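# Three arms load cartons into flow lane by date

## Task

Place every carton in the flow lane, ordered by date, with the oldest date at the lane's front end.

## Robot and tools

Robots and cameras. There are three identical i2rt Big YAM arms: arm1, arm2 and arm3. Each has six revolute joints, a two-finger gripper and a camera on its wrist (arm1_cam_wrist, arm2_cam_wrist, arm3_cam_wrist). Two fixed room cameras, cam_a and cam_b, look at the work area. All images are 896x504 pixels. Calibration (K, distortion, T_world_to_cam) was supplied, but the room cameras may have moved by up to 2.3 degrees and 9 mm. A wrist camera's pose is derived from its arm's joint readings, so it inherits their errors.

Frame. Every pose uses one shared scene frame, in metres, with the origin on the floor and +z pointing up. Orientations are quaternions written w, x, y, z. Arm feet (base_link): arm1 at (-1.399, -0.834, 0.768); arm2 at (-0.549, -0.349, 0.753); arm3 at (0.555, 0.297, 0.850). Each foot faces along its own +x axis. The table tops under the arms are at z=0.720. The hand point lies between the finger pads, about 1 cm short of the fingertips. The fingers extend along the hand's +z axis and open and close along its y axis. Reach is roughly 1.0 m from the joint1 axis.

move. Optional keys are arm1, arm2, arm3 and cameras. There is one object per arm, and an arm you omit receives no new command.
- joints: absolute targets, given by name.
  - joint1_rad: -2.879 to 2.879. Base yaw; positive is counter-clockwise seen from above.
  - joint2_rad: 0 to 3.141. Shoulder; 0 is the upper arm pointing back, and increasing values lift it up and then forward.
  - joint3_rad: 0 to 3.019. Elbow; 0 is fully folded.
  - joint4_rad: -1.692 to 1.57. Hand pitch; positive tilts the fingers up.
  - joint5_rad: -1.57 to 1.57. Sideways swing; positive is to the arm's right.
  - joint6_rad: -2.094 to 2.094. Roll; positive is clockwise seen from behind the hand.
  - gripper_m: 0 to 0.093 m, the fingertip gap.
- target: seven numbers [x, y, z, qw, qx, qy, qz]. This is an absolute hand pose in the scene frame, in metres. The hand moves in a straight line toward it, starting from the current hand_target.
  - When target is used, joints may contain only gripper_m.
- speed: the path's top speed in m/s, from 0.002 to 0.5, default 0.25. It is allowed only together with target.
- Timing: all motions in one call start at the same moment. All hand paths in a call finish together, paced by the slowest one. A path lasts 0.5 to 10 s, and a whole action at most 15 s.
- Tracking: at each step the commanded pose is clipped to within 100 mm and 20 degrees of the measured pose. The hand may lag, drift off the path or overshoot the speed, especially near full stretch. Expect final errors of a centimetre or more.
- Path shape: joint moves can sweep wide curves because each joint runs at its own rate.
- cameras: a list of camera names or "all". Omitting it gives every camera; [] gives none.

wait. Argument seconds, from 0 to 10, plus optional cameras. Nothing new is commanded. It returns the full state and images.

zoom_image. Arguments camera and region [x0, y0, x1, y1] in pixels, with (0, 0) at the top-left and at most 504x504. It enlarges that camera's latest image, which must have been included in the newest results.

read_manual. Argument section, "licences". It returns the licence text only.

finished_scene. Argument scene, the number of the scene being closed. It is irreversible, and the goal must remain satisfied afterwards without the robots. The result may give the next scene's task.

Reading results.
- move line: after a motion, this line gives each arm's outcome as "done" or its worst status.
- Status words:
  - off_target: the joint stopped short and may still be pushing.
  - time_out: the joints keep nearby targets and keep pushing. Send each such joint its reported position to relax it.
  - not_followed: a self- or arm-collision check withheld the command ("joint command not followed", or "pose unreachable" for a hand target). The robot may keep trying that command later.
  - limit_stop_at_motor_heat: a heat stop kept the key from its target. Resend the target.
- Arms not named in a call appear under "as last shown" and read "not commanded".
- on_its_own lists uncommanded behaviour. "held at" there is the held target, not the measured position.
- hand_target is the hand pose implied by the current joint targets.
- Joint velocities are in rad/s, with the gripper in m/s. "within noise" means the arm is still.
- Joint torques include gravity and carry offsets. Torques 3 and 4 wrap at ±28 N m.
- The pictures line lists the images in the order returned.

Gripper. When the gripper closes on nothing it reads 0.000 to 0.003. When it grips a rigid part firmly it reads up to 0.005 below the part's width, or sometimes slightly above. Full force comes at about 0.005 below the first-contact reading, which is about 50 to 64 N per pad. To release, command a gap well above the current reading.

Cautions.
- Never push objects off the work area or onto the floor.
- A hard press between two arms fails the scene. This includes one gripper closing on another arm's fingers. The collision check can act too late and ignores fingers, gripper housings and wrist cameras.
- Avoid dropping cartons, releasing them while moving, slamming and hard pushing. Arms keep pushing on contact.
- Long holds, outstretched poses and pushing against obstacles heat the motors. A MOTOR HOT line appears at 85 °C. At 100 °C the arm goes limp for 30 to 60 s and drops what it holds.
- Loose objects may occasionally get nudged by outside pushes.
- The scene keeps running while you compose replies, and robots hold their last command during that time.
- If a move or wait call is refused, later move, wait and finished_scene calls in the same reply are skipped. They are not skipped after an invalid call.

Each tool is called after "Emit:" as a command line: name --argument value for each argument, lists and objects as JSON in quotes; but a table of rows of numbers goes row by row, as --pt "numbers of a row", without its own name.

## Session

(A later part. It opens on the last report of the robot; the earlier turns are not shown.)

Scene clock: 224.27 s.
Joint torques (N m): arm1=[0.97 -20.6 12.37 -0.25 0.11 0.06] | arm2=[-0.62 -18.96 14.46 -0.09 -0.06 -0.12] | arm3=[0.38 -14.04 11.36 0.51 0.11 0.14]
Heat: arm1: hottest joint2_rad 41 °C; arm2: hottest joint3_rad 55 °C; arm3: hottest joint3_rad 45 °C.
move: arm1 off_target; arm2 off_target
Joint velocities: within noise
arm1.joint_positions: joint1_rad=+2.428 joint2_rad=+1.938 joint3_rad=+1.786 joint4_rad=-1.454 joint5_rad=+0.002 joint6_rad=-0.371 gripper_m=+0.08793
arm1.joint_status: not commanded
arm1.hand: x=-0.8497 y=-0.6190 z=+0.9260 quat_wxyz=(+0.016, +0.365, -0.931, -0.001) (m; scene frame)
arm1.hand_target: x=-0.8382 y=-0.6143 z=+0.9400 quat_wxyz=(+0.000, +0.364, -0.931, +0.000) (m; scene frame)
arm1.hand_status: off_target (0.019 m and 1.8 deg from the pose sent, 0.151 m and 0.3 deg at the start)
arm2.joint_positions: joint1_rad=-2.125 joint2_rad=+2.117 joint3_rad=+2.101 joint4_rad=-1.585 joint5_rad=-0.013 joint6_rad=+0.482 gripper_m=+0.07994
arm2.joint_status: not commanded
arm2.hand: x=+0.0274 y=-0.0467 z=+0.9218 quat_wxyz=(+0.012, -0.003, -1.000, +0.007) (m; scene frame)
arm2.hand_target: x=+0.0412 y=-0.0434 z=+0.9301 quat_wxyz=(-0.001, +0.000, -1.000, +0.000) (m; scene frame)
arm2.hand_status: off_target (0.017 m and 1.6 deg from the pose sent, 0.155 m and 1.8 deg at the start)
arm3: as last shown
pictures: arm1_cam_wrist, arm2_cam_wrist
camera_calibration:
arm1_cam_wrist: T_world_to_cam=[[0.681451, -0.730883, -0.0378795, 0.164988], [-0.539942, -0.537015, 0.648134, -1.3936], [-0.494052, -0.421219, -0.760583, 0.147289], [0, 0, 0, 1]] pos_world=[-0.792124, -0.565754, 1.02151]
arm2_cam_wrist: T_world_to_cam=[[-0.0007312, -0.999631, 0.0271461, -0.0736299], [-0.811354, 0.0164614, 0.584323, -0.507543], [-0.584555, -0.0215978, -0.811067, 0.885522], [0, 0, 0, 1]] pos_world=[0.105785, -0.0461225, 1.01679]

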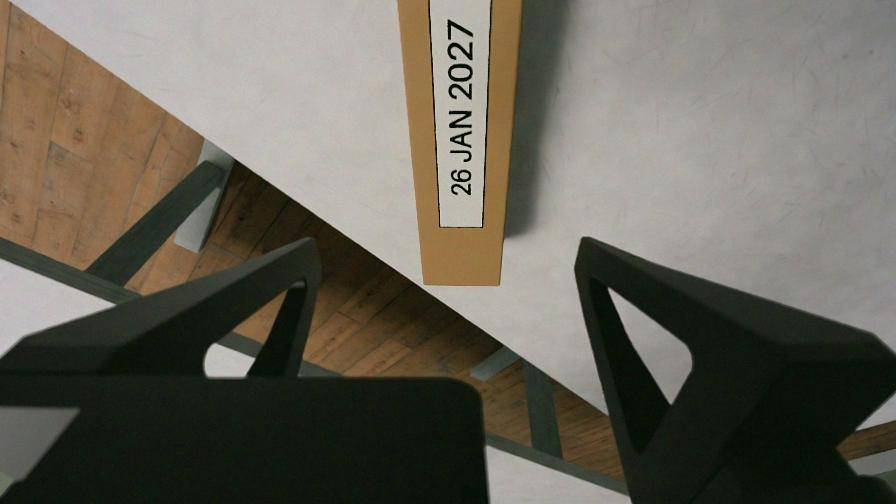

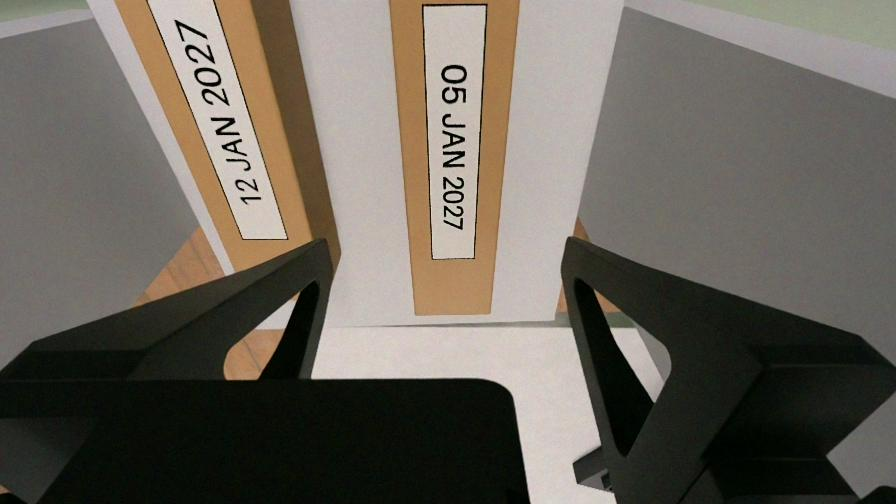

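Emit:
move --arm1 '{"joints": {"joint1_rad": 0.6, "joint2_rad": 0.4, "joint3_rad": 1.546, "joint4_rad": -1.583, "joint5_rad": 0, "joint6_rad": 0}}' --arm2 '{"target": [-0.25, 0.0, 0.95, 0, 0, 1, 0], "speed": 0.35}' --arm3 '{"target": [0.17, -0.055, 0.93, 0, 1, 0, 0], "joints": {"gripper_m": 0.09}, "speed": 0.2}' --cameras '["arm3_cam_wrist", "arm2_cam_wrist"]'

Scene clock: 237.37 s.
Joint torques (N m): arm1=[-0.5 7.47 5.45 1.28 0 0.11] | arm2=[-0.03 -12.51 8.35 0.76 0.11 0.11] | arm3=[-0.09 -19.08 13.64 0.06 0.09 -0.04]
Heat: arm1: hottest joint2_rad 41 °C; arm2: hottest joint3_rad 57 °C; arm3: hottest joint3_rad 45 °C.
move: arm1 done; arm2 done; arm3 off_target
Joint velocities: within noise
arm1.joint_positions: joint1_rad=+0.617 joint2_rad=+0.393 joint3_rad=+1.545 joint4_rad=-1.576 joint5_rad=+0.002 joint6_rad=-0.007 gripper_m=+0.08797
arm1.joint_status: all done
arm1.hand: x=-1.3902 y=-0.9141 z=+1.3533 quat_wxyz=(-0.406, -0.552, -0.635, +0.356) (m; scene frame)
arm1.hand_target: x=-1.3909 y=-0.9162 z=+1.3516 quat_wxyz=(-0.401, -0.561, -0.631, +0.354) (m; scene frame)
arm1.hand_status: not commanded
arm2.joint_positions: joint1_rad=-1.752 joint2_rad=+1.550 joint3_rad=+1.395 joint4_rad=-1.404 joint5_rad=-0.017 joint6_rad=+0.841 gripper_m=+0.07994
arm2.joint_status: not commanded
arm2.hand: x=-0.2473 y=+0.0021 z=+0.9577 quat_wxyz=(-0.003, +0.005, -1.000, -0.004) (m; scene frame)
arm2.hand_target: x=-0.2499 y=-0.0001 z=+0.9501 quat_wxyz=(+0.000, +0.000, -1.000, +0.000) (m; scene frame)
arm2.hand_status: done (0.008 m and 0.8 deg from the pose sent, 0.283 m and 1.6 deg at the start)
arm3.joint_positions: joint1_rad=-0.089 joint2_rad=+1.770 joint3_rad=+1.329 joint4_rad=-1.133 joint5_rad=+0.002 joint6_rad=+0.752 gripper_m=+0.08991
arm3.joint_status: all done
arm3.hand: x=+0.1814 y=-0.0473 z=+0.9286 quat_wxyz=(+0.002, -1.000, +0.002, -0.002) (m; scene frame)
arm3.hand_target: x=+0.1704 y=-0.0547 z=+0.9299 quat_wxyz=(+0.000, -1.000, +0.000, +0.000) (m; scene frame)
arm3.hand_status: off_target (0.014 m and 0.4 deg from the pose sent, 0.161 m and 0.8 deg at the start)
pictures: arm2_cam_wrist, arm3_cam_wrist
camera_calibration:
arm2_cam_wrist: T_world_to_cam=[[0.0142352, -0.999889, 0.00434725, -0.00055217], [-0.827727, -0.00934489, 0.561054, -0.734063], [-0.560951, -0.0115851, -0.827768, 0.776918], [0, 0, 0, 1]] pos_world=[-0.171783, 0.0015888, 1.05496]
arm3_cam_wrist: T_world_to_cam=[[0.0203347, 0.999792, 0.0015783, 0.0429998], [0.801076, -0.0172375, 0.598315, -0.699847], [0.598217, -0.0109022, -0.80126, 0.758023], [0, 0, 0, 1]] pos_world=[0.106293, -0.0467904, 1.02603]

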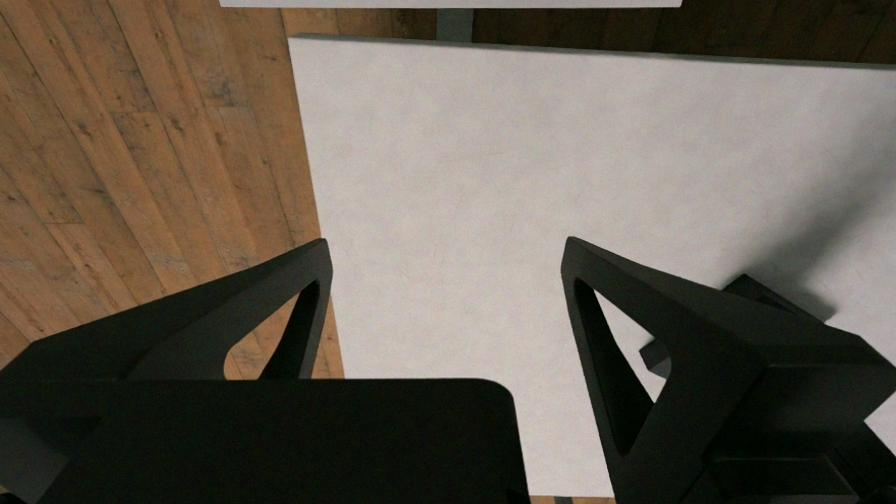

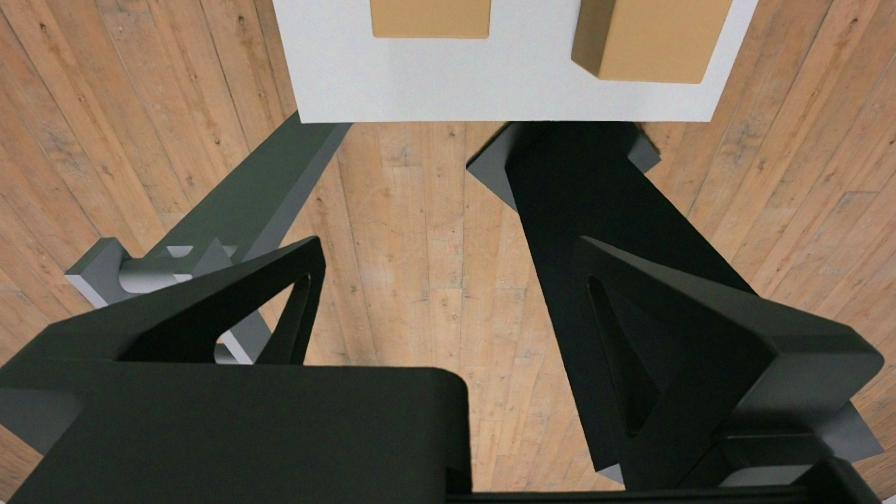

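Emit:
move --arm2 '{"joints": {"joint1_rad": 1.289, "joint2_rad": 1.55, "joint3_rad": 1.17, "joint4_rad": -1.18, "joint5_rad": 0, "joint6_rad": 0.02, "gripper_m": 0.093}}' --cameras '["arm2_cam_wrist"]'

Emit:
move --arm3 '{"target": [0.005, -0.047, 0.785, 0, 1, 0, 0], "speed": 0.15}' --cameras '["arm3_cam_wrist"]'

Scene clock: 264.13 s.
Joint torques (N m): arm1=[-0.56 7.41 5.46 1.26 0 0.11] | arm2=[0.09 -12.1 7.73 0.08 0.02 -0.11] | arm3=[-0.03 -19.08 13.7 0.02 0.08 -0.03]
Heat: arm1: hottest joint3_rad 40 °C; arm2: hottest joint3_rad 53 °C; arm3: hottest joint3_rad 44 °C.
move: arm2 done
Joint velocities: within noise
arm1, arm3: as last shown
arm1.hand_target: x=-1.3910 y=-0.9162 z=+1.3516 quat_wxyz=(-0.401, -0.561, -0.631, +0.354) (m; scene frame)
arm2.joint_positions: joint1_rad=+1.288 joint2_rad=+1.552 joint3_rad=+1.191 joint4_rad=-1.173 joint5_rad=-0.001 joint6_rad=+0.030 gripper_m=+0.09296
arm2.joint_status: all done
arm2.hand: x=-0.8791 y=-0.6531 z=+0.8834 quat_wxyz=(+0.015, +0.936, +0.352, -0.015) (m; scene frame)
arm2.hand_target: x=-0.8715 y=-0.6466 z=+0.8765 quat_wxyz=(+0.009, +0.934, +0.357, -0.003) (m; scene frame)
arm2.hand_status: not commanded
pictures: arm2_cam_wrist
camera_calibration:
arm2_cam_wrist: T_world_to_cam=[[-0.661998, 0.749496, -0.00372835, -0.091162], [0.632476, 0.561294, 0.533782, 0.459031], [0.40216, 0.351004, -0.845614, 1.45267], [0, 0, 0, 1]] pos_world=[-0.934882, -0.699221, 0.98304]

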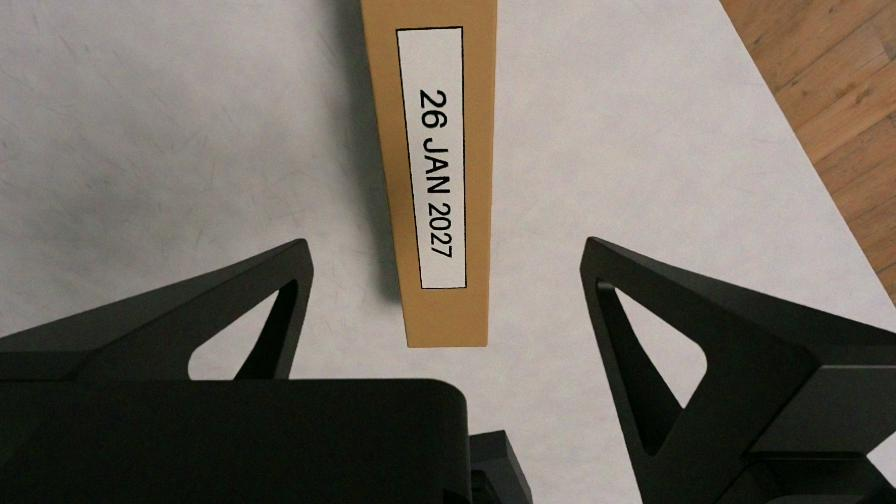

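Scene clock: 266.53 s.
Joint torques (N m): arm1=[-0.56 7.36 5.45 1.26 0 0.11] | arm2=[0.15 -12.1 7.75 0.08 0.01 -0.11] | arm3=[-0.03 -25.93 12.9 0.23 0.07 -0.02]
Heat: arm1: hottest joint3_rad 40 °C; arm2: hottest joint3_rad 53 °C; arm3: hottest joint3_rad 44 °C.
move: arm3 off_target
Joint velocities: within noise
arm1, arm2: as last shown
arm3.joint_positions: joint1_rad=-0.269 joint2_rad=+2.242 joint3_rad=+1.704 joint4_rad=-1.034 joint5_rad=+0.002 joint6_rad=+0.569 gripper_m=+0.08992
arm3.joint_status: not commanded
arm3.hand: x=+0.0160 y=-0.0445 z=+0.7920 quat_wxyz=(+0.001, -1.000, +0.001, -0.001) (m; scene frame)
arm3.hand_target: x=+0.0054 y=-0.0468 z=+0.7852 quat_wxyz=(+0.000, -1.000, +0.000, +0.000) (m; scene frame)
arm3.hand_status: off_target (0.013 m and 0.3 deg from the pose sent, 0.227 m and 0.4 deg at the start)
pictures: arm3_cam_wrist
camera_calibration:
arm3_cam_wrist: T_world_to_cam=[[0.0183521, 0.999832, -0.000128143, 0.0451765], [0.80154, -0.0146358, 0.597762, -0.485076], [0.59766, -0.0110729, -0.801673, 0.747894], [0, 0, 0, 1]] pos_world=[-0.0590078, -0.043987, 0.889532]

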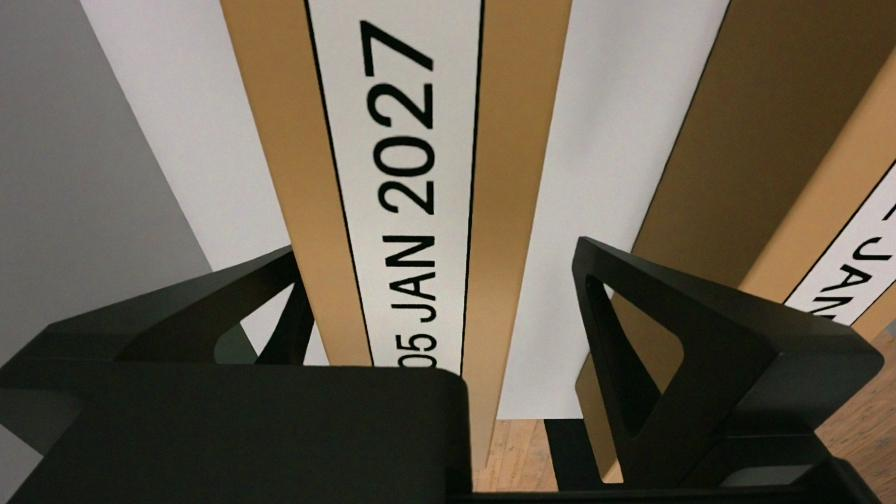

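Emit:
move --arm2 '{"target": [-0.862, -0.658, 0.75, 0, 0.935, 0.353, 0], "speed": 0.15}' --arm3 '{"target": [0.005, -0.056, 0.786, 0, 1, 0, 0], "joints": {"gripper_m": 0.052}, "speed": 0.1}' --cameras '["arm2_cam_wrist", "arm3_cam_wrist"]'

Scene clock: 274.43 s.
Joint torques (N m): arm1=[-0.62 7.41 5.44 1.26 0 0.11] | arm2=[0.73 -11.63 6.78 0.85 0.06 0.06] | arm3=[0.5 -25.64 13.78 0.16 0.12 0.12]
Heat: arm1: hottest joint3_rad 39 °C; arm2: hottest joint3_rad 52 °C; arm3: hottest joint3_rad 45 °C.
move: arm2 off_target; arm3 off_target
Joint velocities: within noise
arm1: as last shown
arm2.joint_positions: joint1_rad=+1.314 joint2_rad=+1.723 joint3_rad=+1.035 joint4_rad=-0.868 joint5_rad=+0.013 joint6_rad=+0.051 gripper_m=+0.09296
arm2.joint_status: not commanded
arm2.hand: x=-0.8688 y=-0.6585 z=+0.7599 quat_wxyz=(+0.004, +0.935, +0.354, -0.007) (m; scene frame)
arm2.hand_target: x=-0.8619 y=-0.6577 z=+0.7501 quat_wxyz=(+0.000, +0.936, +0.353, +0.000) (m; scene frame)
arm2.hand_status: off_target (0.012 m and 1.0 deg from the pose sent, 0.135 m and 2.4 deg at the start)
arm3.joint_positions: joint1_rad=-0.269 joint2_rad=+2.247 joint3_rad=+1.715 joint4_rad=-1.042 joint5_rad=-0.001 joint6_rad=+0.568 gripper_m=+0.05841
arm3.joint_status: gripper_m off_target (ended at +0.05843, target +0.05200)
arm3.hand: x=+0.0146 y=-0.0459 z=+0.7924 quat_wxyz=(+0.001, -1.000, +0.001, -0.003) (m; scene frame)
arm3.hand_target: x=+0.0056 y=-0.0557 z=+0.7863 quat_wxyz=(+0.000, -1.000, +0.000, +0.000) (m; scene frame)
arm3.hand_status: off_target (0.015 m and 0.4 deg from the pose sent, 0.017 m and 0.3 deg at the start)
pictures: arm2_cam_wrist, arm3_cam_wrist
camera_calibration:
arm2_cam_wrist: T_world_to_cam=[[-0.66509, 0.746688, 0.0105984, -0.0961564], [0.626655, 0.550343, 0.551749, 0.495469], [0.406151, 0.373604, -0.833943, 1.3555], [0, 0, 0, 1]] pos_world=[-0.92498, -0.707299, 0.858057]
arm3_cam_wrist: T_world_to_cam=[[0.017245, 0.999851, -0.000756893, 0.0471005], [0.799627, -0.0133371, 0.600349, -0.486133], [0.60025, -0.0109582, -0.799738, 0.747559], [0, 0, 0, 1]] pos_world=[-0.0608092, -0.0453852, 0.889737]

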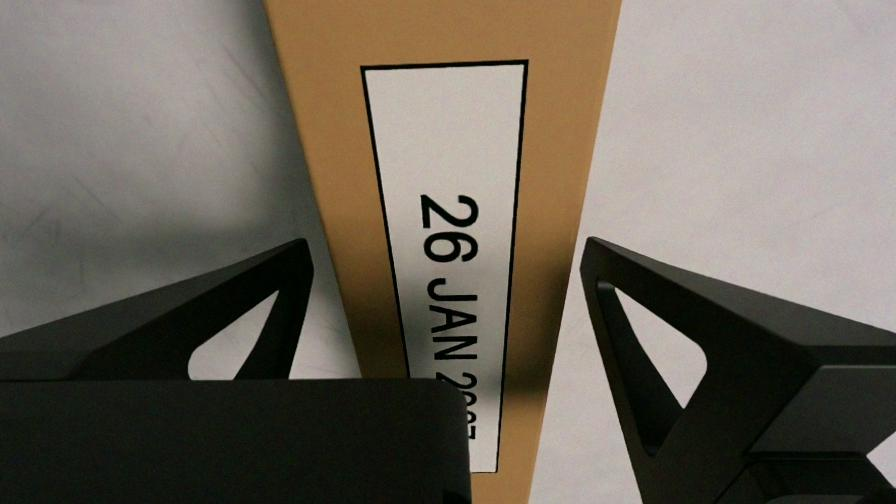

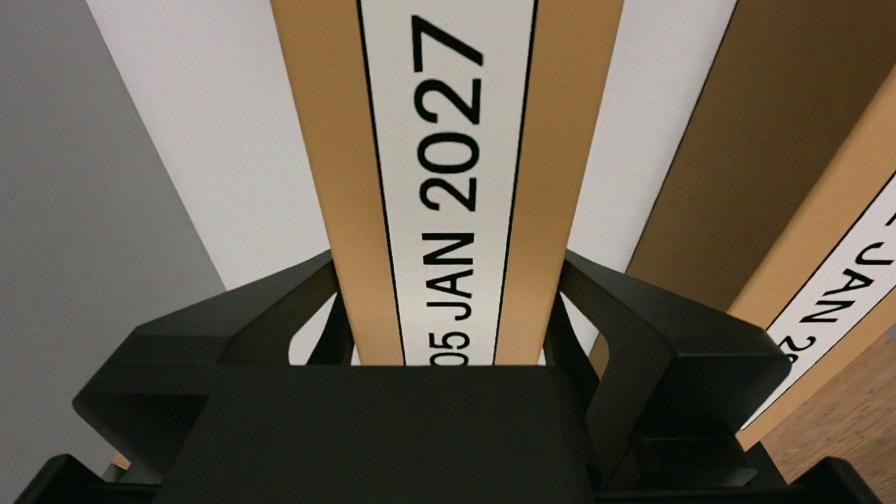

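Emit:
move --arm2 '{"joints": {"gripper_m": 0.052}}' --arm3 '{"target": [0.006, -0.052, 0.88, 0, 1, 0, 0], "speed": 0.2}' --cameras '[]'

Emit:
move --arm2 '{"target": [-0.860, -0.656, 0.90, 0, 0.935, 0.353, 0], "speed": 0.25}' --arm3 '{"target": [0.33, -0.05, 0.97, 0, 1, 0, 0], "speed": 0.3}' --cameras '["arm3_cam_wrist"]'

Emit:
move --arm2 '{"joints": {"joint1_rad": -1.6753, "joint2_rad": 1.6827, "joint3_rad": 1.46, "joint4_rad": -1.288, "joint5_rad": 0, "joint6_rad": 0.9276, "gripper_m": 0.052}}' --arm3 '{"target": [0.70, -0.347, 0.90, 0, 0.99863, 0, -0.05234], "speed": 0.3}' --cameras '["arm3_cam_wrist", "arm2_cam_wrist"]'

Scene clock: 283.03 s.
Joint torques (N m): arm1=[-0.62 7.36 5.45 1.26 0 0.11] | arm2=[0.73 -11.63 6.84 0.79 -0.1 0.09] | arm3=[0.15 -31.68 15.17 -0.14 0.14 0.07]
Heat: arm1: hottest joint3_rad 39 °C; arm2: hottest joint3_rad 51 °C; arm3: hottest joint3_rad 46 °C.
move: arm2 off_target; arm3 off_target
Joint velocities: within noise
arm1: as last shown
arm2.joint_positions: joint1_rad=+1.314 joint2_rad=+1.723 joint3_rad=+1.035 joint4_rad=-0.868 joint5_rad=+0.017 joint6_rad=+0.052 gripper_m=+0.06079
arm2.joint_status: gripper_m off_target (ended at +0.06082, target +0.05200)
arm2.hand: x=-0.8693 y=-0.6581 z=+0.7599 quat_wxyz=(+0.002, +0.935, +0.354, -0.008) (m; scene frame)
arm2.hand_target: x=-0.8619 y=-0.6577 z=+0.7501 quat_wxyz=(+0.000, +0.936, +0.353, +0.000) (m; scene frame)
arm2.hand_status: not commanded
arm3.joint_positions: joint1_rad=-0.269 joint2_rad=+2.191 joint3_rad=+1.753 joint4_rad=-1.210 joint5_rad=-0.001 joint6_rad=+0.568 gripper_m=+0.05841
arm3.joint_status: not commanded
arm3.hand: x=+0.0280 y=-0.0373 z=+0.8410 quat_wxyz=(+0.021, -0.999, +0.001, -0.034) (m; scene frame)
arm3.hand_target: x=+0.0080 y=-0.0509 z=+0.8804 quat_wxyz=(+0.000, -1.000, +0.000, +0.000) (m; scene frame)
arm3.hand_status: off_target (0.047 m and 4.6 deg from the pose sent, 0.088 m and 0.4 deg at the start)
pictures: none
No camera images: "cameras" was empty.

Scene clock: 285.20 s.
Joint torques (N m): arm1=[-0.56 7.36 5.44 1.28 0 0.11] | arm2=[0.79 -12.22 14.83 -0.32 -0.08 0.09] | arm3=[0.5 -18.43 11.11 -0.05 0.26 0.15]
Heat: arm1: hottest joint3_rad 39 °C; arm2: hottest joint3_rad 51 °C; arm3: hottest joint3_rad 46 °C.
move: arm2 off_target; arm3 off_target
Joint velocities: within noise
arm1: as last shown
arm2.joint_positions: joint1_rad=+1.318 joint2_rad=+1.537 joint3_rad=+1.134 joint4_rad=-1.243 joint5_rad=+0.016 joint6_rad=+0.057 gripper_m=+0.06079
arm2.joint_status: not commanded
arm2.hand: x=-0.8437 y=-0.6333 z=+0.8701 quat_wxyz=(-0.015, +0.935, +0.353, +0.033) (m; scene frame)
arm2.hand_target: x=-0.8585 y=-0.6544 z=+0.9004 quat_wxyz=(+0.001, +0.936, +0.353, +0.000) (m; scene frame)
arm2.hand_status: off_target (0.041 m and 4.2 deg from the pose sent, 0.140 m and 1.0 deg at the start)
arm3.joint_positions: joint1_rad=+0.159 joint2_rad=+1.517 joint3_rad=+1.086 joint4_rad=-1.164 joint5_rad=-0.003 joint6_rad=+0.990 gripper_m=+0.05841
arm3.joint_status: not commanded
arm3.hand: x=+0.3310 y=-0.0468 z=+0.9568 quat_wxyz=(+0.009, -1.000, -0.003, -0.009) (m; scene frame)
arm3.hand_target: x=+0.3300 y=-0.0500 z=+0.9700 quat_wxyz=(+0.000, -1.000, +0.000, +0.000) (m; scene frame)
arm3.hand_status: off_target (0.014 m and 1.5 deg from the pose sent, 0.329 m and 4.5 deg at the start)
pictures: arm3_cam_wrist
camera_calibration:
arm3_cam_wrist: T_world_to_cam=[[0.0103038, 0.999813, 0.016357, 0.0286214], [0.792765, -0.0181375, 0.609258, -0.844273], [0.60944, 0.00668961, -0.792804, 0.680184], [0, 0, 0, 1]] pos_world=[0.254484, -0.0484793, 1.05316]

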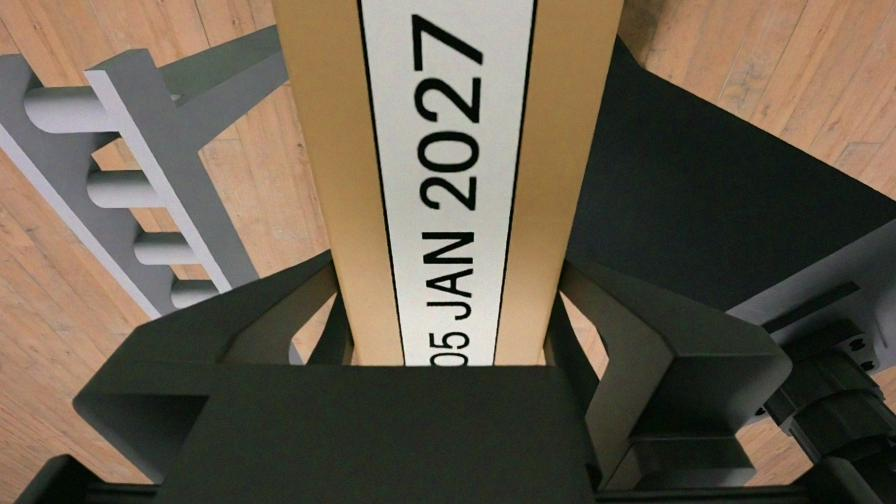

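Scene clock: 287.93 s.
Joint torques (N m): arm1=[-0.56 7.36 5.45 1.25 0 0.11] | arm2=[0.5 -16.97 12.45 -0.17 -0.03 0.08] | arm3=[-0.38 -28.75 15.82 -0.28 0.39 0.17]
Heat: arm1: hottest joint3_rad 39 °C; arm2: hottest joint3_rad 52 °C; arm3: hottest joint3_rad 46 °C.
move: arm2 off_target; arm3 off_target
Joint velocities: within noise
arm1: as last shown
arm2.joint_positions: joint1_rad=-1.684 joint2_rad=+1.708 joint3_rad=+1.422 joint4_rad=-1.278 joint5_rad=+0.002 joint6_rad=+0.918 gripper_m=+0.06101
arm2.joint_status: gripper_m off_target (ended at +0.06100, target +0.05200); the others done
arm2.hand: x=-0.2403 y=+0.0565 z=+0.8940 quat_wxyz=(-0.008, +0.000, -1.000, +0.004) (m; scene frame)
arm2.hand_target: x=-0.2384 y=+0.0676 z=+0.9206 quat_wxyz=(-0.023, +0.000, -1.000, -0.018) (m; scene frame)
arm2.hand_status: not commanded
arm3.joint_positions: joint1_rad=+0.989 joint2_rad=+2.189 joint3_rad=+1.856 joint4_rad=-1.308 joint5_rad=+0.098 joint6_rad=+1.812 gripper_m=+0.05841
arm3.joint_status: not commanded
arm3.hand: x=+0.6992 y=-0.3264 z=+0.8808 quat_wxyz=(+0.022, -0.998, -0.008, +0.055) (m; scene frame)
arm3.hand_target: x=+0.6997 y=-0.3457 z=+0.9005 quat_wxyz=(-0.001, -0.999, +0.000, +0.052) (m; scene frame)
arm3.hand_status: off_target (0.028 m and 2.8 deg from the pose sent, 0.479 m and 7.1 deg at the start)
pictures: arm2_cam_wrist, arm3_cam_wrist
camera_calibration:
arm2_cam_wrist: T_world_to_cam=[[0.00473711, -0.999778, 0.0205206, 0.0372943], [-0.833327, 0.00739647, 0.552731, -0.68683], [-0.55276, -0.0197187, -0.833107, 0.736035], [0, 0, 0, 1]] pos_world=[-0.16568, 0.0568798, 0.992063]
arm3_cam_wrist: T_world_to_cam=[[0.00099278, 0.999147, 0.0412777, 0.289951], [0.863866, -0.0216493, 0.503255, -1.05254], [0.50372, 0.0351588, -0.863151, 0.542503], [0, 0, 0, 1]] pos_world=[0.635698, -0.331564, 0.985991]

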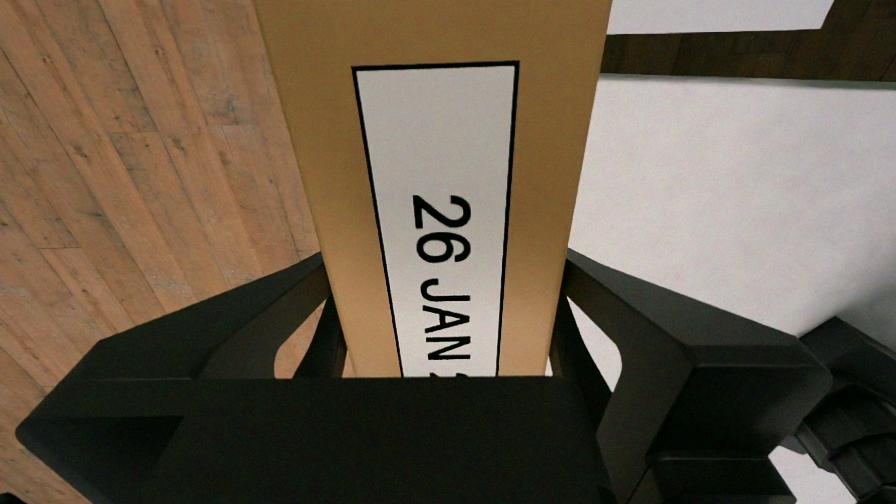

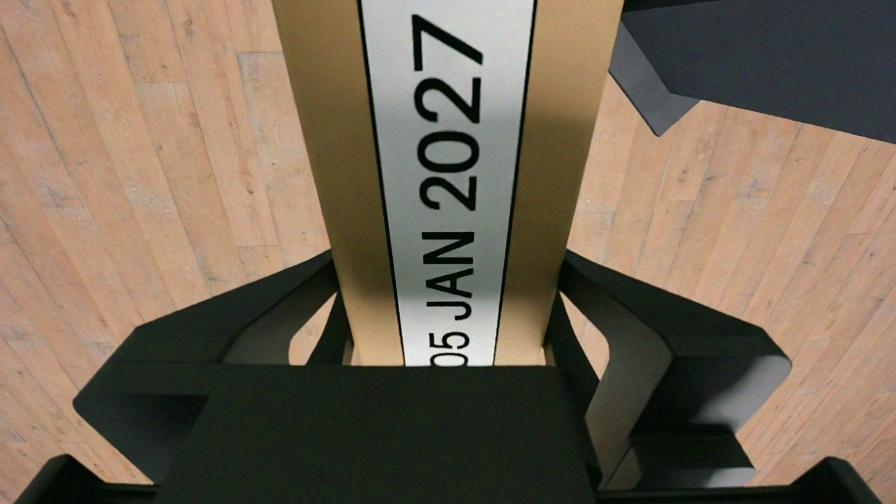

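Emit:
move --arm2 '{"target": [0.04, -0.043, 0.81, 0, 0, 1, 0], "speed": 0.2}' --arm3 '{"target": [0.70, -0.337, 0.806, 0, 0.99863, 0, -0.05234], "speed": 0.1}' --cameras '["arm3_cam_wrist"]'

Emit:
zoom_image --camera "arm3_cam_wrist" --region '[250, 0, 670, 250]'

Scene clock: 293.73 s.
Joint torques (N m): arm1=[-0.56 7.41 5.44 1.25 0 0.11] | arm2=[-0.32 -20.25 15.04 -0.34 -0.09 -0.14] | arm3=[-0.03 -29.51 10.43 0.4 0.39 0.16]
Heat: arm1: hottest joint3_rad 38 °C; arm2: hottest joint3_rad 53 °C; arm3: hottest joint3_rad 47 °C.
move: arm2 off_target; arm3 done
Joint velocities: within noise
arm1: as last shown
arm2.joint_positions: joint1_rad=-2.126 joint2_rad=+2.168 joint3_rad=+1.837 joint4_rad=-1.292 joint5_rad=-0.012 joint6_rad=+0.488 gripper_m=+0.06100
arm2.joint_status: not commanded
arm2.hand: x=+0.0184 y=-0.0543 z=+0.7906 quat_wxyz=(+0.021, -0.006, -1.000, +0.013) (m; scene frame)
arm2.hand_target: x=+0.0385 y=-0.0438 z=+0.8106 quat_wxyz=(-0.001, +0.000, -1.000, +0.000) (m; scene frame)
arm2.hand_status: off_target (0.031 m and 2.9 deg from the pose sent, 0.309 m and 1.0 deg at the start)
arm3.joint_positions: joint1_rad=+0.989 joint2_rad=+2.272 joint3_rad=+1.782 joint4_rad=-1.126 joint5_rad=+0.098 joint6_rad=+1.816 gripper_m=+0.05841
arm3.joint_status: not commanded
arm3.hand: x=+0.7004 y=-0.3300 z=+0.8017 quat_wxyz=(+0.010, -0.999, -0.006, +0.052) (m; scene frame)
arm3.hand_target: x=+0.7000 y=-0.3369 z=+0.8061 quat_wxyz=(+0.000, -0.999, +0.000, +0.052) (m; scene frame)
arm3.hand_status: done (0.008 m and 1.3 deg from the pose sent, 0.075 m and 2.8 deg at the start)
pictures: arm3_cam_wrist
camera_calibration:
arm3_cam_wrist: T_world_to_cam=[[0.00463149, 0.999853, 0.0165122, 0.314303], [0.860677, -0.0123928, 0.509, -1.01305], [0.50913, 0.0118543, -0.860608, 0.460295], [0, 0, 0, 1]] pos_world=[0.6361, -0.332268, 0.906584]

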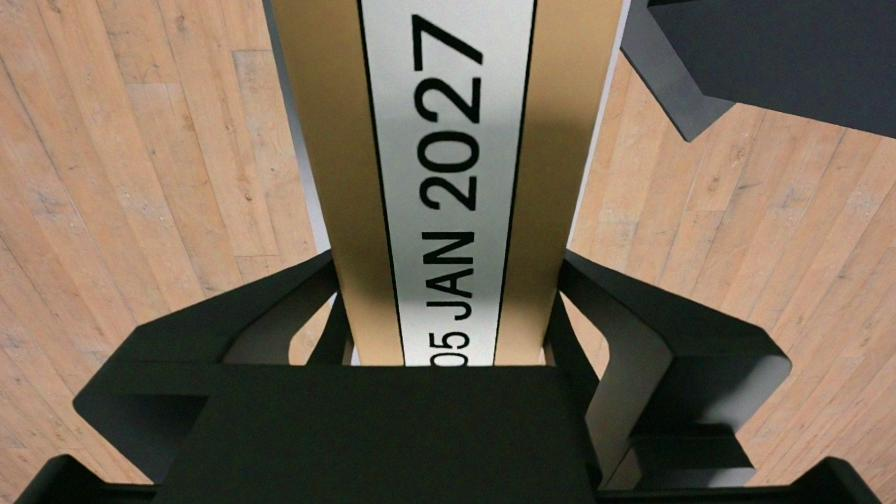

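Scaled by 1.200 from the camera's 896x504 image, which has a finer 1280x720 frame.

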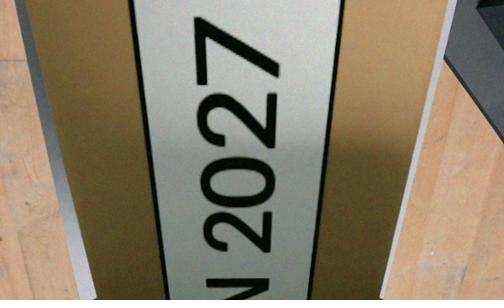

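Emit:
move --arm2 '{"target": [0.043, -0.043, 0.778, 0, 0, 1, 0], "speed": 0.06}' --arm3 '{"target": [0.70, -0.340, 0.778, 0, 0.99863, 0, -0.05234], "speed": 0.05}' --cameras '["arm3_cam_wrist"]'

Emit:
zoom_image --camera "arm3_cam_wrist" --region '[250, 0, 670, 250]'

Scene clock: 298.27 s.
Joint torques (N m): arm1=[-0.56 7.36 5.42 1.28 0 0.11] | arm2=[-0.44 -18.08 13.42 0.58 -0.1 -0.14] | arm3=[-0.32 -28.57 10.43 0.54 0.53 0.16]
Heat: arm1: hottest joint3_rad 38 °C; arm2: hottest joint3_rad 55 °C; arm3: hottest joint3_rad 47 °C.
move: arm2 off_target; arm3 done
Joint velocities: within noise
arm1.joint_positions: joint1_rad=+0.617 joint2_rad=+0.393 joint3_rad=+1.545 joint4_rad=-1.576 joint5_rad=+0.002 joint6_rad=-0.007 gripper_m=+0.08797
arm1.joint_status: not commanded
arm1.hand: x=-1.3902 y=-0.9141 z=+1.3533 quat_wxyz=(-0.406, -0.552, -0.635, +0.356) (m; scene frame)
arm1.hand_target: x=-1.3910 y=-0.9162 z=+1.3516 quat_wxyz=(-0.401, -0.561, -0.631, +0.354) (m; scene frame)
arm1.hand_status: not commanded
arm2.joint_positions: joint1_rad=-2.126 joint2_rad=+2.178 joint3_rad=+1.837 joint4_rad=-1.253 joint5_rad=-0.012 joint6_rad=+0.487 gripper_m=+0.06100
arm2.joint_status: not commanded
arm2.hand: x=+0.0261 y=-0.0505 z=+0.7839 quat_wxyz=(+0.008, -0.006, -1.000, +0.006) (m; scene frame)
arm2.hand_target: x=+0.0422 y=-0.0435 z=+0.7782 quat_wxyz=(-0.001, +0.000, -1.000, +0.000) (m; scene frame)
arm2.hand_status: off_target (0.019 m and 1.4 deg from the pose sent, 0.030 m and 2.9 deg at the start)
arm3.joint_positions: joint1_rad=+0.989 joint2_rad=+2.307 joint3_rad=+1.782 joint4_rad=-1.084 joint5_rad=+0.093 joint6_rad=+1.816 gripper_m=+0.05841
arm3.joint_status: not commanded
arm3.hand: x=+0.7020 y=-0.3334 z=+0.7798 quat_wxyz=(+0.007, -0.999, -0.005, +0.049) (m; scene frame)
arm3.hand_target: x=+0.7000 y=-0.3399 z=+0.7781 quat_wxyz=(+0.000, -0.999, +0.000, +0.052) (m; scene frame)
arm3.hand_status: done (0.007 m and 1.1 deg from the pose sent, 0.026 m and 1.3 deg at the start)
pictures: arm3_cam_wrist
camera_calibration:
arm3_cam_wrist: T_world_to_cam=[[0.00512948, 0.999935, 0.0101708, 0.322784], [0.857599, -0.00962978, 0.514229, -1.00442], [0.514294, 0.00608474, -0.857592, 0.43269], [0, 0, 0, 1]] pos_world=[0.6372, -0.335068, 0.884289]

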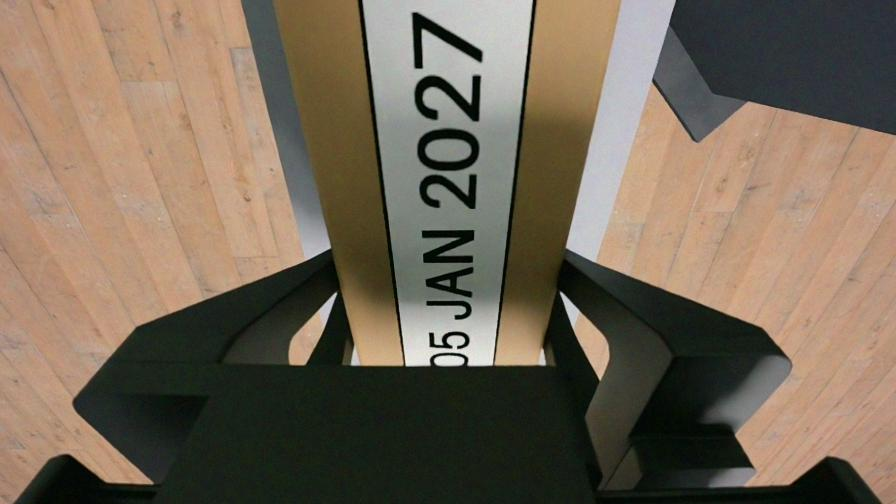

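Scaled by 1.200 from the camera's 896x504 image, which has a finer 1280x720 frame.

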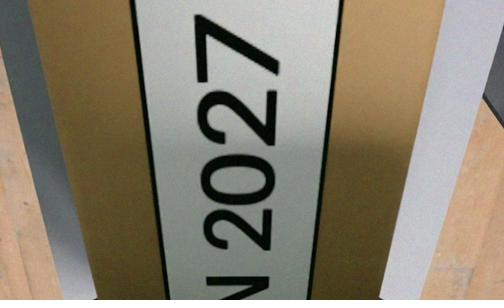

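Emit:
move --arm2 '{"target": [0.0425, -0.043, 0.78, 0, 0, 1, 0], "joints": {"gripper_m": 0.08}, "speed": 0.1}' --arm3 '{"target": [0.70, -0.3385, 0.768, 0, 0.9986, -0.0096, -0.0523], "speed": 0.05}' --cameras '["arm3_cam_wrist"]'

Emit:
zoom_image --camera "arm3_cam_wrist" --region '[250, 0, 670, 250]'

Scene clock: 312.93 s.
Joint torques (N m): arm1=[-0.5 7.41 5.45 1.29 0 0.11] | arm2=[-0.32 -19.19 13.46 0.39 -0.06 -0.12] | arm3=[-0.09 -27.87 9.65 0.62 0.53 0.25]
Heat: arm1: hottest joint3_rad 38 °C; arm2: hottest joint3_rad 58 °C; arm3: hottest joint3_rad 46 °C.
move: arm2 off_target; arm3 off_target
Joint velocities: within noise
arm1: as last shown
arm2.joint_positions: joint1_rad=-2.126 joint2_rad=+2.189 joint3_rad=+1.837 joint4_rad=-1.253 joint5_rad=-0.012 joint6_rad=+0.485 gripper_m=+0.07994
arm2.joint_status: all done
arm2.hand: x=+0.0251 y=-0.0510 z=+0.7770 quat_wxyz=(+0.014, -0.005, -1.000, +0.008) (m; scene frame)
arm2.hand_target: x=+0.0418 y=-0.0435 z=+0.7804 quat_wxyz=(-0.001, +0.000, -1.000, +0.000) (m; scene frame)
arm2.hand_status: off_target (0.019 m and 1.9 deg from the pose sent, 0.018 m and 1.4 deg at the start)
arm3.joint_positions: joint1_rad=+0.989 joint2_rad=+2.307 joint3_rad=+1.782 joint4_rad=-1.068 joint5_rad=+0.093 joint6_rad=+1.826 gripper_m=+0.05841
arm3.joint_status: not commanded
arm3.hand: x=+0.7030 y=-0.3372 z=+0.7792 quat_wxyz=(-0.001, -0.999, +0.000, +0.047) (m; scene frame)
arm3.hand_target: x=+0.7000 y=-0.3382 z=+0.7680 quat_wxyz=(+0.000, -0.999, +0.010, +0.052) (m; scene frame)
arm3.hand_status: off_target (0.012 m and 1.3 deg from the pose sent, 0.013 m and 1.9 deg at the start)
pictures: arm3_cam_wrist
camera_calibration:
arm3_cam_wrist: T_world_to_cam=[[0.0150341, 0.99987, -0.00588544, 0.33205], [0.855494, -0.00981585, 0.517719, -1.00625], [0.517594, -0.0128184, -0.85553, 0.421462], [0, 0, 0, 1]] pos_world=[0.637706, -0.336482, 0.883485]

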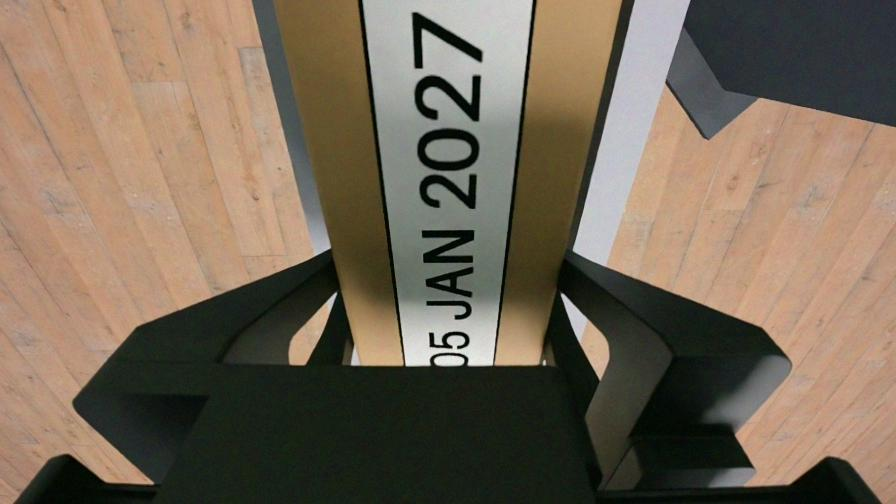

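Scaled by 1.200 from the camera's 896x504 image, which has a finer 1280x720 frame.

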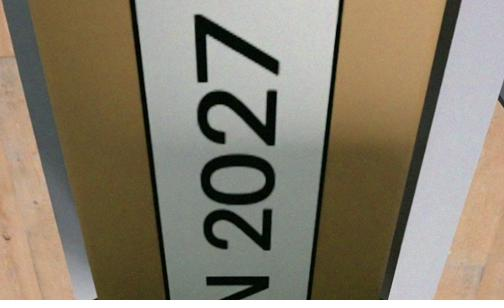

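Emit:
move --arm2 '{"target": [0.042, -0.043, 0.93, 0, 0, 1, 0], "speed": 0.25}' --arm3 '{"target": [0.70, -0.332, 0.776, 0, 0.9986, -0.005, -0.0523], "joints": {"gripper_m": 0.08}, "speed": 0.1}' --cameras '["arm3_cam_wrist"]'

Scene clock: 323.63 s.
Joint torques (N m): arm1=[-0.56 7.41 5.44 1.25 0 0.11] | arm2=[-0.56 -19.31 14.79 -0.2 -0.05 -0.12] | arm3=[0.09 -30.04 8.73 0.55 0.26 0.12]
Heat: arm1: hottest joint3_rad 38 °C; arm2: hottest joint3_rad 59 °C; arm3: hottest joint3_rad 45 °C.
move: arm2 off_target; arm3 done
Joint velocities: within noise
arm1: as last shown
arm2.joint_positions: joint1_rad=-2.126 joint2_rad=+2.117 joint3_rad=+2.101 joint4_rad=-1.585 joint5_rad=-0.013 joint6_rad=+0.482 gripper_m=+0.07994
arm2.joint_status: not commanded
arm2.hand: x=+0.0277 y=-0.0472 z=+0.9218 quat_wxyz=(+0.012, -0.003, -1.000, +0.007) (m; scene frame)
arm2.hand_target: x=+0.0412 y=-0.0434 z=+0.9301 quat_wxyz=(-0.001, +0.000, -1.000, +0.000) (m; scene frame)
arm2.hand_status: off_target (0.017 m and 1.6 deg from the pose sent, 0.154 m and 1.9 deg at the start)
arm3.joint_positions: joint1_rad=+0.989 joint2_rad=+2.307 joint3_rad=+1.764 joint4_rad=-1.066 joint5_rad=+0.101 joint6_rad=+1.832 gripper_m=+0.07994
arm3.joint_status: all done
arm3.hand: x=+0.7000 y=-0.3303 z=+0.7735 quat_wxyz=(+0.006, -0.999, +0.002, +0.052) (m; scene frame)
arm3.hand_target: x=+0.7001 y=-0.3320 z=+0.7760 quat_wxyz=(+0.000, -0.999, +0.005, +0.052) (m; scene frame)
arm3.hand_status: done (0.003 m and 0.7 deg from the pose sent, 0.007 m and 0.9 deg at the start)
pictures: arm3_cam_wrist
camera_calibration:
arm3_cam_wrist: T_world_to_cam=[[0.0204785, 0.999766, 0.00703224, 0.311316], [0.861118, -0.0212115, 0.507962, -1.00075], [0.507992, -0.0043467, -0.861351, 0.432253], [0, 0, 0, 1]] pos_world=[0.63581, -0.330591, 0.878476]

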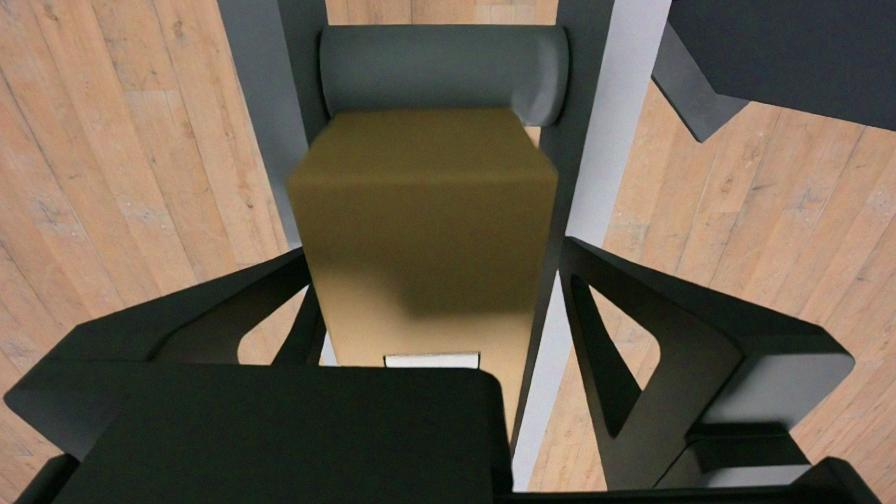

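Emit:
move --arm2 '{"target": [-0.25, 0.0, 0.95, 0, 0, 1, 0], "speed": 0.35}' --arm3 '{"target": [0.70, -0.325, 0.93, 0, 1, 0, 0], "joints": {"gripper_m": 0.09}, "speed": 0.3}' --cameras '[]'

Emit:
move --arm2 '{"joints": {"joint1_rad": -0.6, "joint2_rad": 0.4, "joint3_rad": 1.55, "joint4_rad": -1.5, "joint5_rad": 0, "joint6_rad": 0.3}}' --arm3 '{"joints": {"joint1_rad": 0.159, "joint2_rad": 1.519, "joint3_rad": 1.09, "joint4_rad": -1.13, "joint5_rad": 0, "joint6_rad": 0.995, "gripper_m": 0.09}}' --cameras '["cam_b"]'

Emit:
move --arm3 '{"target": [0.17, 0.064, 0.93, 0, 1, 0, 0], "speed": 0.25}' --cameras '["arm3_cam_wrist"]'

Scene clock: 338.20 s.
Joint torques (N m): arm1=[-0.56 7.36 5.44 1.25 0 0.11] | arm2=[-0.03 -12.45 8.35 0.76 0.11 0.06] | arm3=[-0.79 -27.52 13.94 -0.13 0.03 -0.02]
Heat: arm1: hottest joint3_rad 38 °C; arm2: hottest joint3_rad 60 °C; arm3: hottest joint3_rad 45 °C.
move: arm2 done; arm3 off_target
Joint velocities: within noise
arm1: as last shown
arm2.joint_positions: joint1_rad=-1.752 joint2_rad=+1.550 joint3_rad=+1.395 joint4_rad=-1.404 joint5_rad=-0.017 joint6_rad=+0.840 gripper_m=+0.07994
arm2.joint_status: not commanded
arm2.hand: x=-0.2473 y=+0.0021 z=+0.9577 quat_wxyz=(-0.003, +0.005, -1.000, -0.004) (m; scene frame)
arm2.hand_target: x=-0.2500 y=+0.0000 z=+0.9502 quat_wxyz=(+0.000, +0.000, -1.000, +0.000) (m; scene frame)
arm2.hand_status: done (0.008 m and 0.8 deg from the pose sent, 0.283 m and 1.6 deg at the start)
arm3.joint_positions: joint1_rad=+0.976 joint2_rad=+2.091 joint3_rad=+1.791 joint4_rad=-1.299 joint5_rad=+0.005 joint6_rad=+1.811 gripper_m=+0.08991
arm3.joint_status: all done
arm3.hand: x=+0.7029 y=-0.3118 z=+0.9174 quat_wxyz=(+0.013, -1.000, -0.001, +0.005) (m; scene frame)
arm3.hand_target: x=+0.6997 y=-0.3244 z=+0.9301 quat_wxyz=(+0.000, -1.000, +0.000, +0.000) (m; scene frame)
arm3.hand_status: off_target (0.019 m and 1.6 deg from the pose sent, 0.157 m and 6.1 deg at the start)
pictures: none
No camera images: "cameras" was empty.

Scene clock: 339.93 s.
Joint torques (N m): arm1=[-0.56 7.41 5.44 1.25 0 0.1] | arm2=[0.56 8.41 6.23 1.72 0.05 -0.15] | arm3=[-0.79 -15.38 10.35 0.51 0.03 -0.02]
Heat: arm1: hottest joint3_rad 38 °C; arm2: hottest joint3_rad 60 °C; arm3: hottest joint3_rad 45 °C.
move: arm2 done; arm3 done
Joint velocities: within noise
arm1: as last shown
arm2.joint_positions: joint1_rad=-0.609 joint2_rad=+0.400 joint3_rad=+1.548 joint4_rad=-1.491 joint5_rad=-0.002 joint6_rad=+0.311 gripper_m=+0.07998
arm2.joint_status: all done
arm2.hand: x=-0.5901 y=-0.2620 z=+1.3577 quat_wxyz=(-0.233, +0.613, -0.547, -0.521) (m; scene frame)
arm2.hand_target: x=-0.5901 y=-0.2632 z=+1.3565 quat_wxyz=(-0.233, +0.620, -0.542, -0.517) (m; scene frame)
arm2.hand_status: not commanded
arm3.joint_positions: joint1_rad=+0.169 joint2_rad=+1.510 joint3_rad=+1.086 joint4_rad=-1.135 joint5_rad=+0.002 joint6_rad=+1.004 gripper_m=+0.08991
arm3.joint_status: all done
arm3.hand: x=+0.3299 y=-0.0548 z=+0.9594 quat_wxyz=(-0.005, -1.000, -0.001, +0.003) (m; scene frame)
arm3.hand_target: x=+0.3252 y=-0.0549 z=+0.9570 quat_wxyz=(-0.005, -1.000, +0.000, +0.002) (m; scene frame)
arm3.hand_status: not commanded
pictures: cam_b

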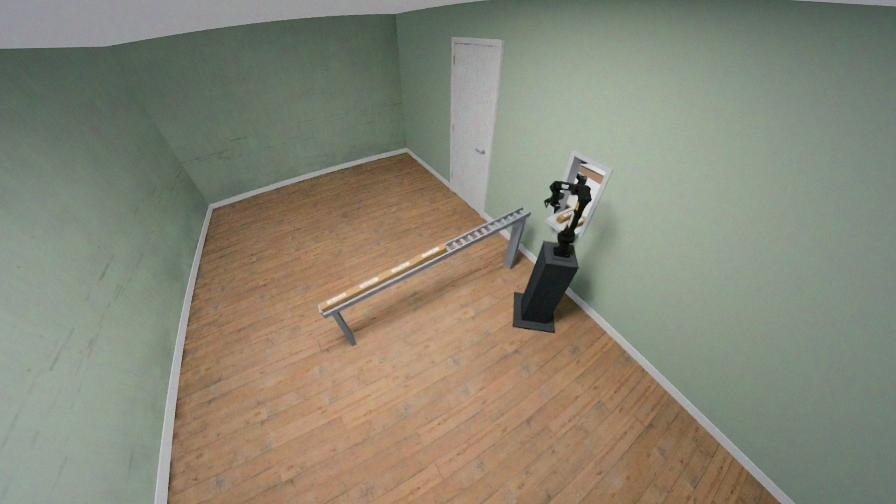

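Scene clock: 341.73 s.
Joint torques (N m): arm1=[-0.56 7.36 5.45 1.26 0 0.1] | arm2=[0.5 8.7 6.17 1.73 0.05 -0.15] | arm3=[0.09 -15.91 13.16 0.61 -0.01 -0.02]
Heat: arm1: hottest joint3_rad 38 °C; arm2: hottest joint3_rad 59 °C; arm3: hottest joint3_rad 45 °C.
move: arm3 off_target
Joint velocities: within noise
arm1, arm2: as last shown
arm2.hand: x=-0.5902 y=-0.2620 z=+1.3577 quat_wxyz=(-0.232, +0.613, -0.546, -0.521) (m; scene frame)
arm2.hand_target: x=-0.5901 y=-0.2632 z=+1.3565 quat_wxyz=(-0.232, +0.620, -0.542, -0.517) (m; scene frame)
arm3.joint_positions: joint1_rad=-0.287 joint2_rad=+1.606 joint3_rad=+1.103 joint4_rad=-1.092 joint5_rad=+0.003 joint6_rad=+0.556 gripper_m=+0.08992
arm3.joint_status: not commanded
arm3.hand: x=+0.1857 y=+0.0732 z=+0.9259 quat_wxyz=(+0.008, -1.000, +0.004, -0.010) (m; scene frame)
arm3.hand_target: x=+0.1705 y=+0.0643 z=+0.9301 quat_wxyz=(+0.000, -1.000, +0.000, +0.000) (m; scene frame)
arm3.hand_status: off_target (0.019 m and 1.6 deg from the pose sent, 0.201 m and 0.7 deg at the start)
pictures: arm3_cam_wrist
camera_calibration:
arm3_cam_wrist: T_world_to_cam=[[0.0232151, 0.999637, 0.0136641, -0.0891693], [0.790387, -0.0267214, 0.612024, -0.709653], [0.612167, -0.00340831, -0.790721, 0.741759], [0, 0, 0, 1]] pos_world=[0.108891, 0.0727022, 1.02207]

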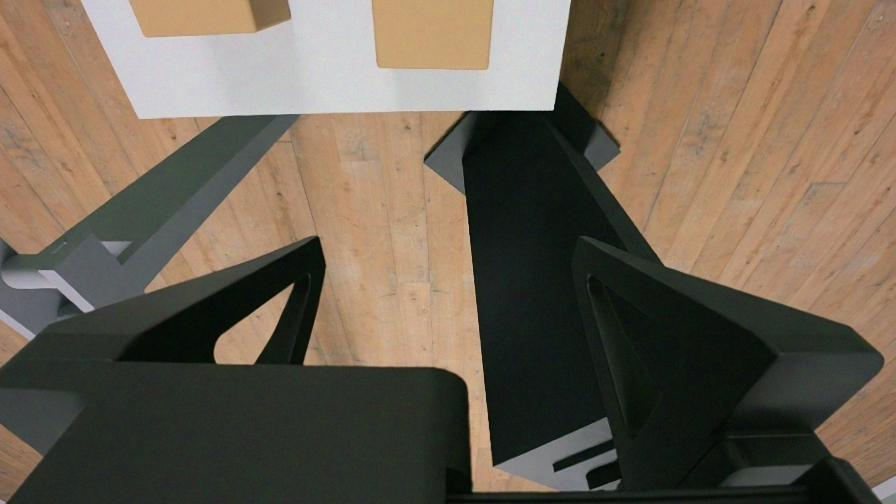

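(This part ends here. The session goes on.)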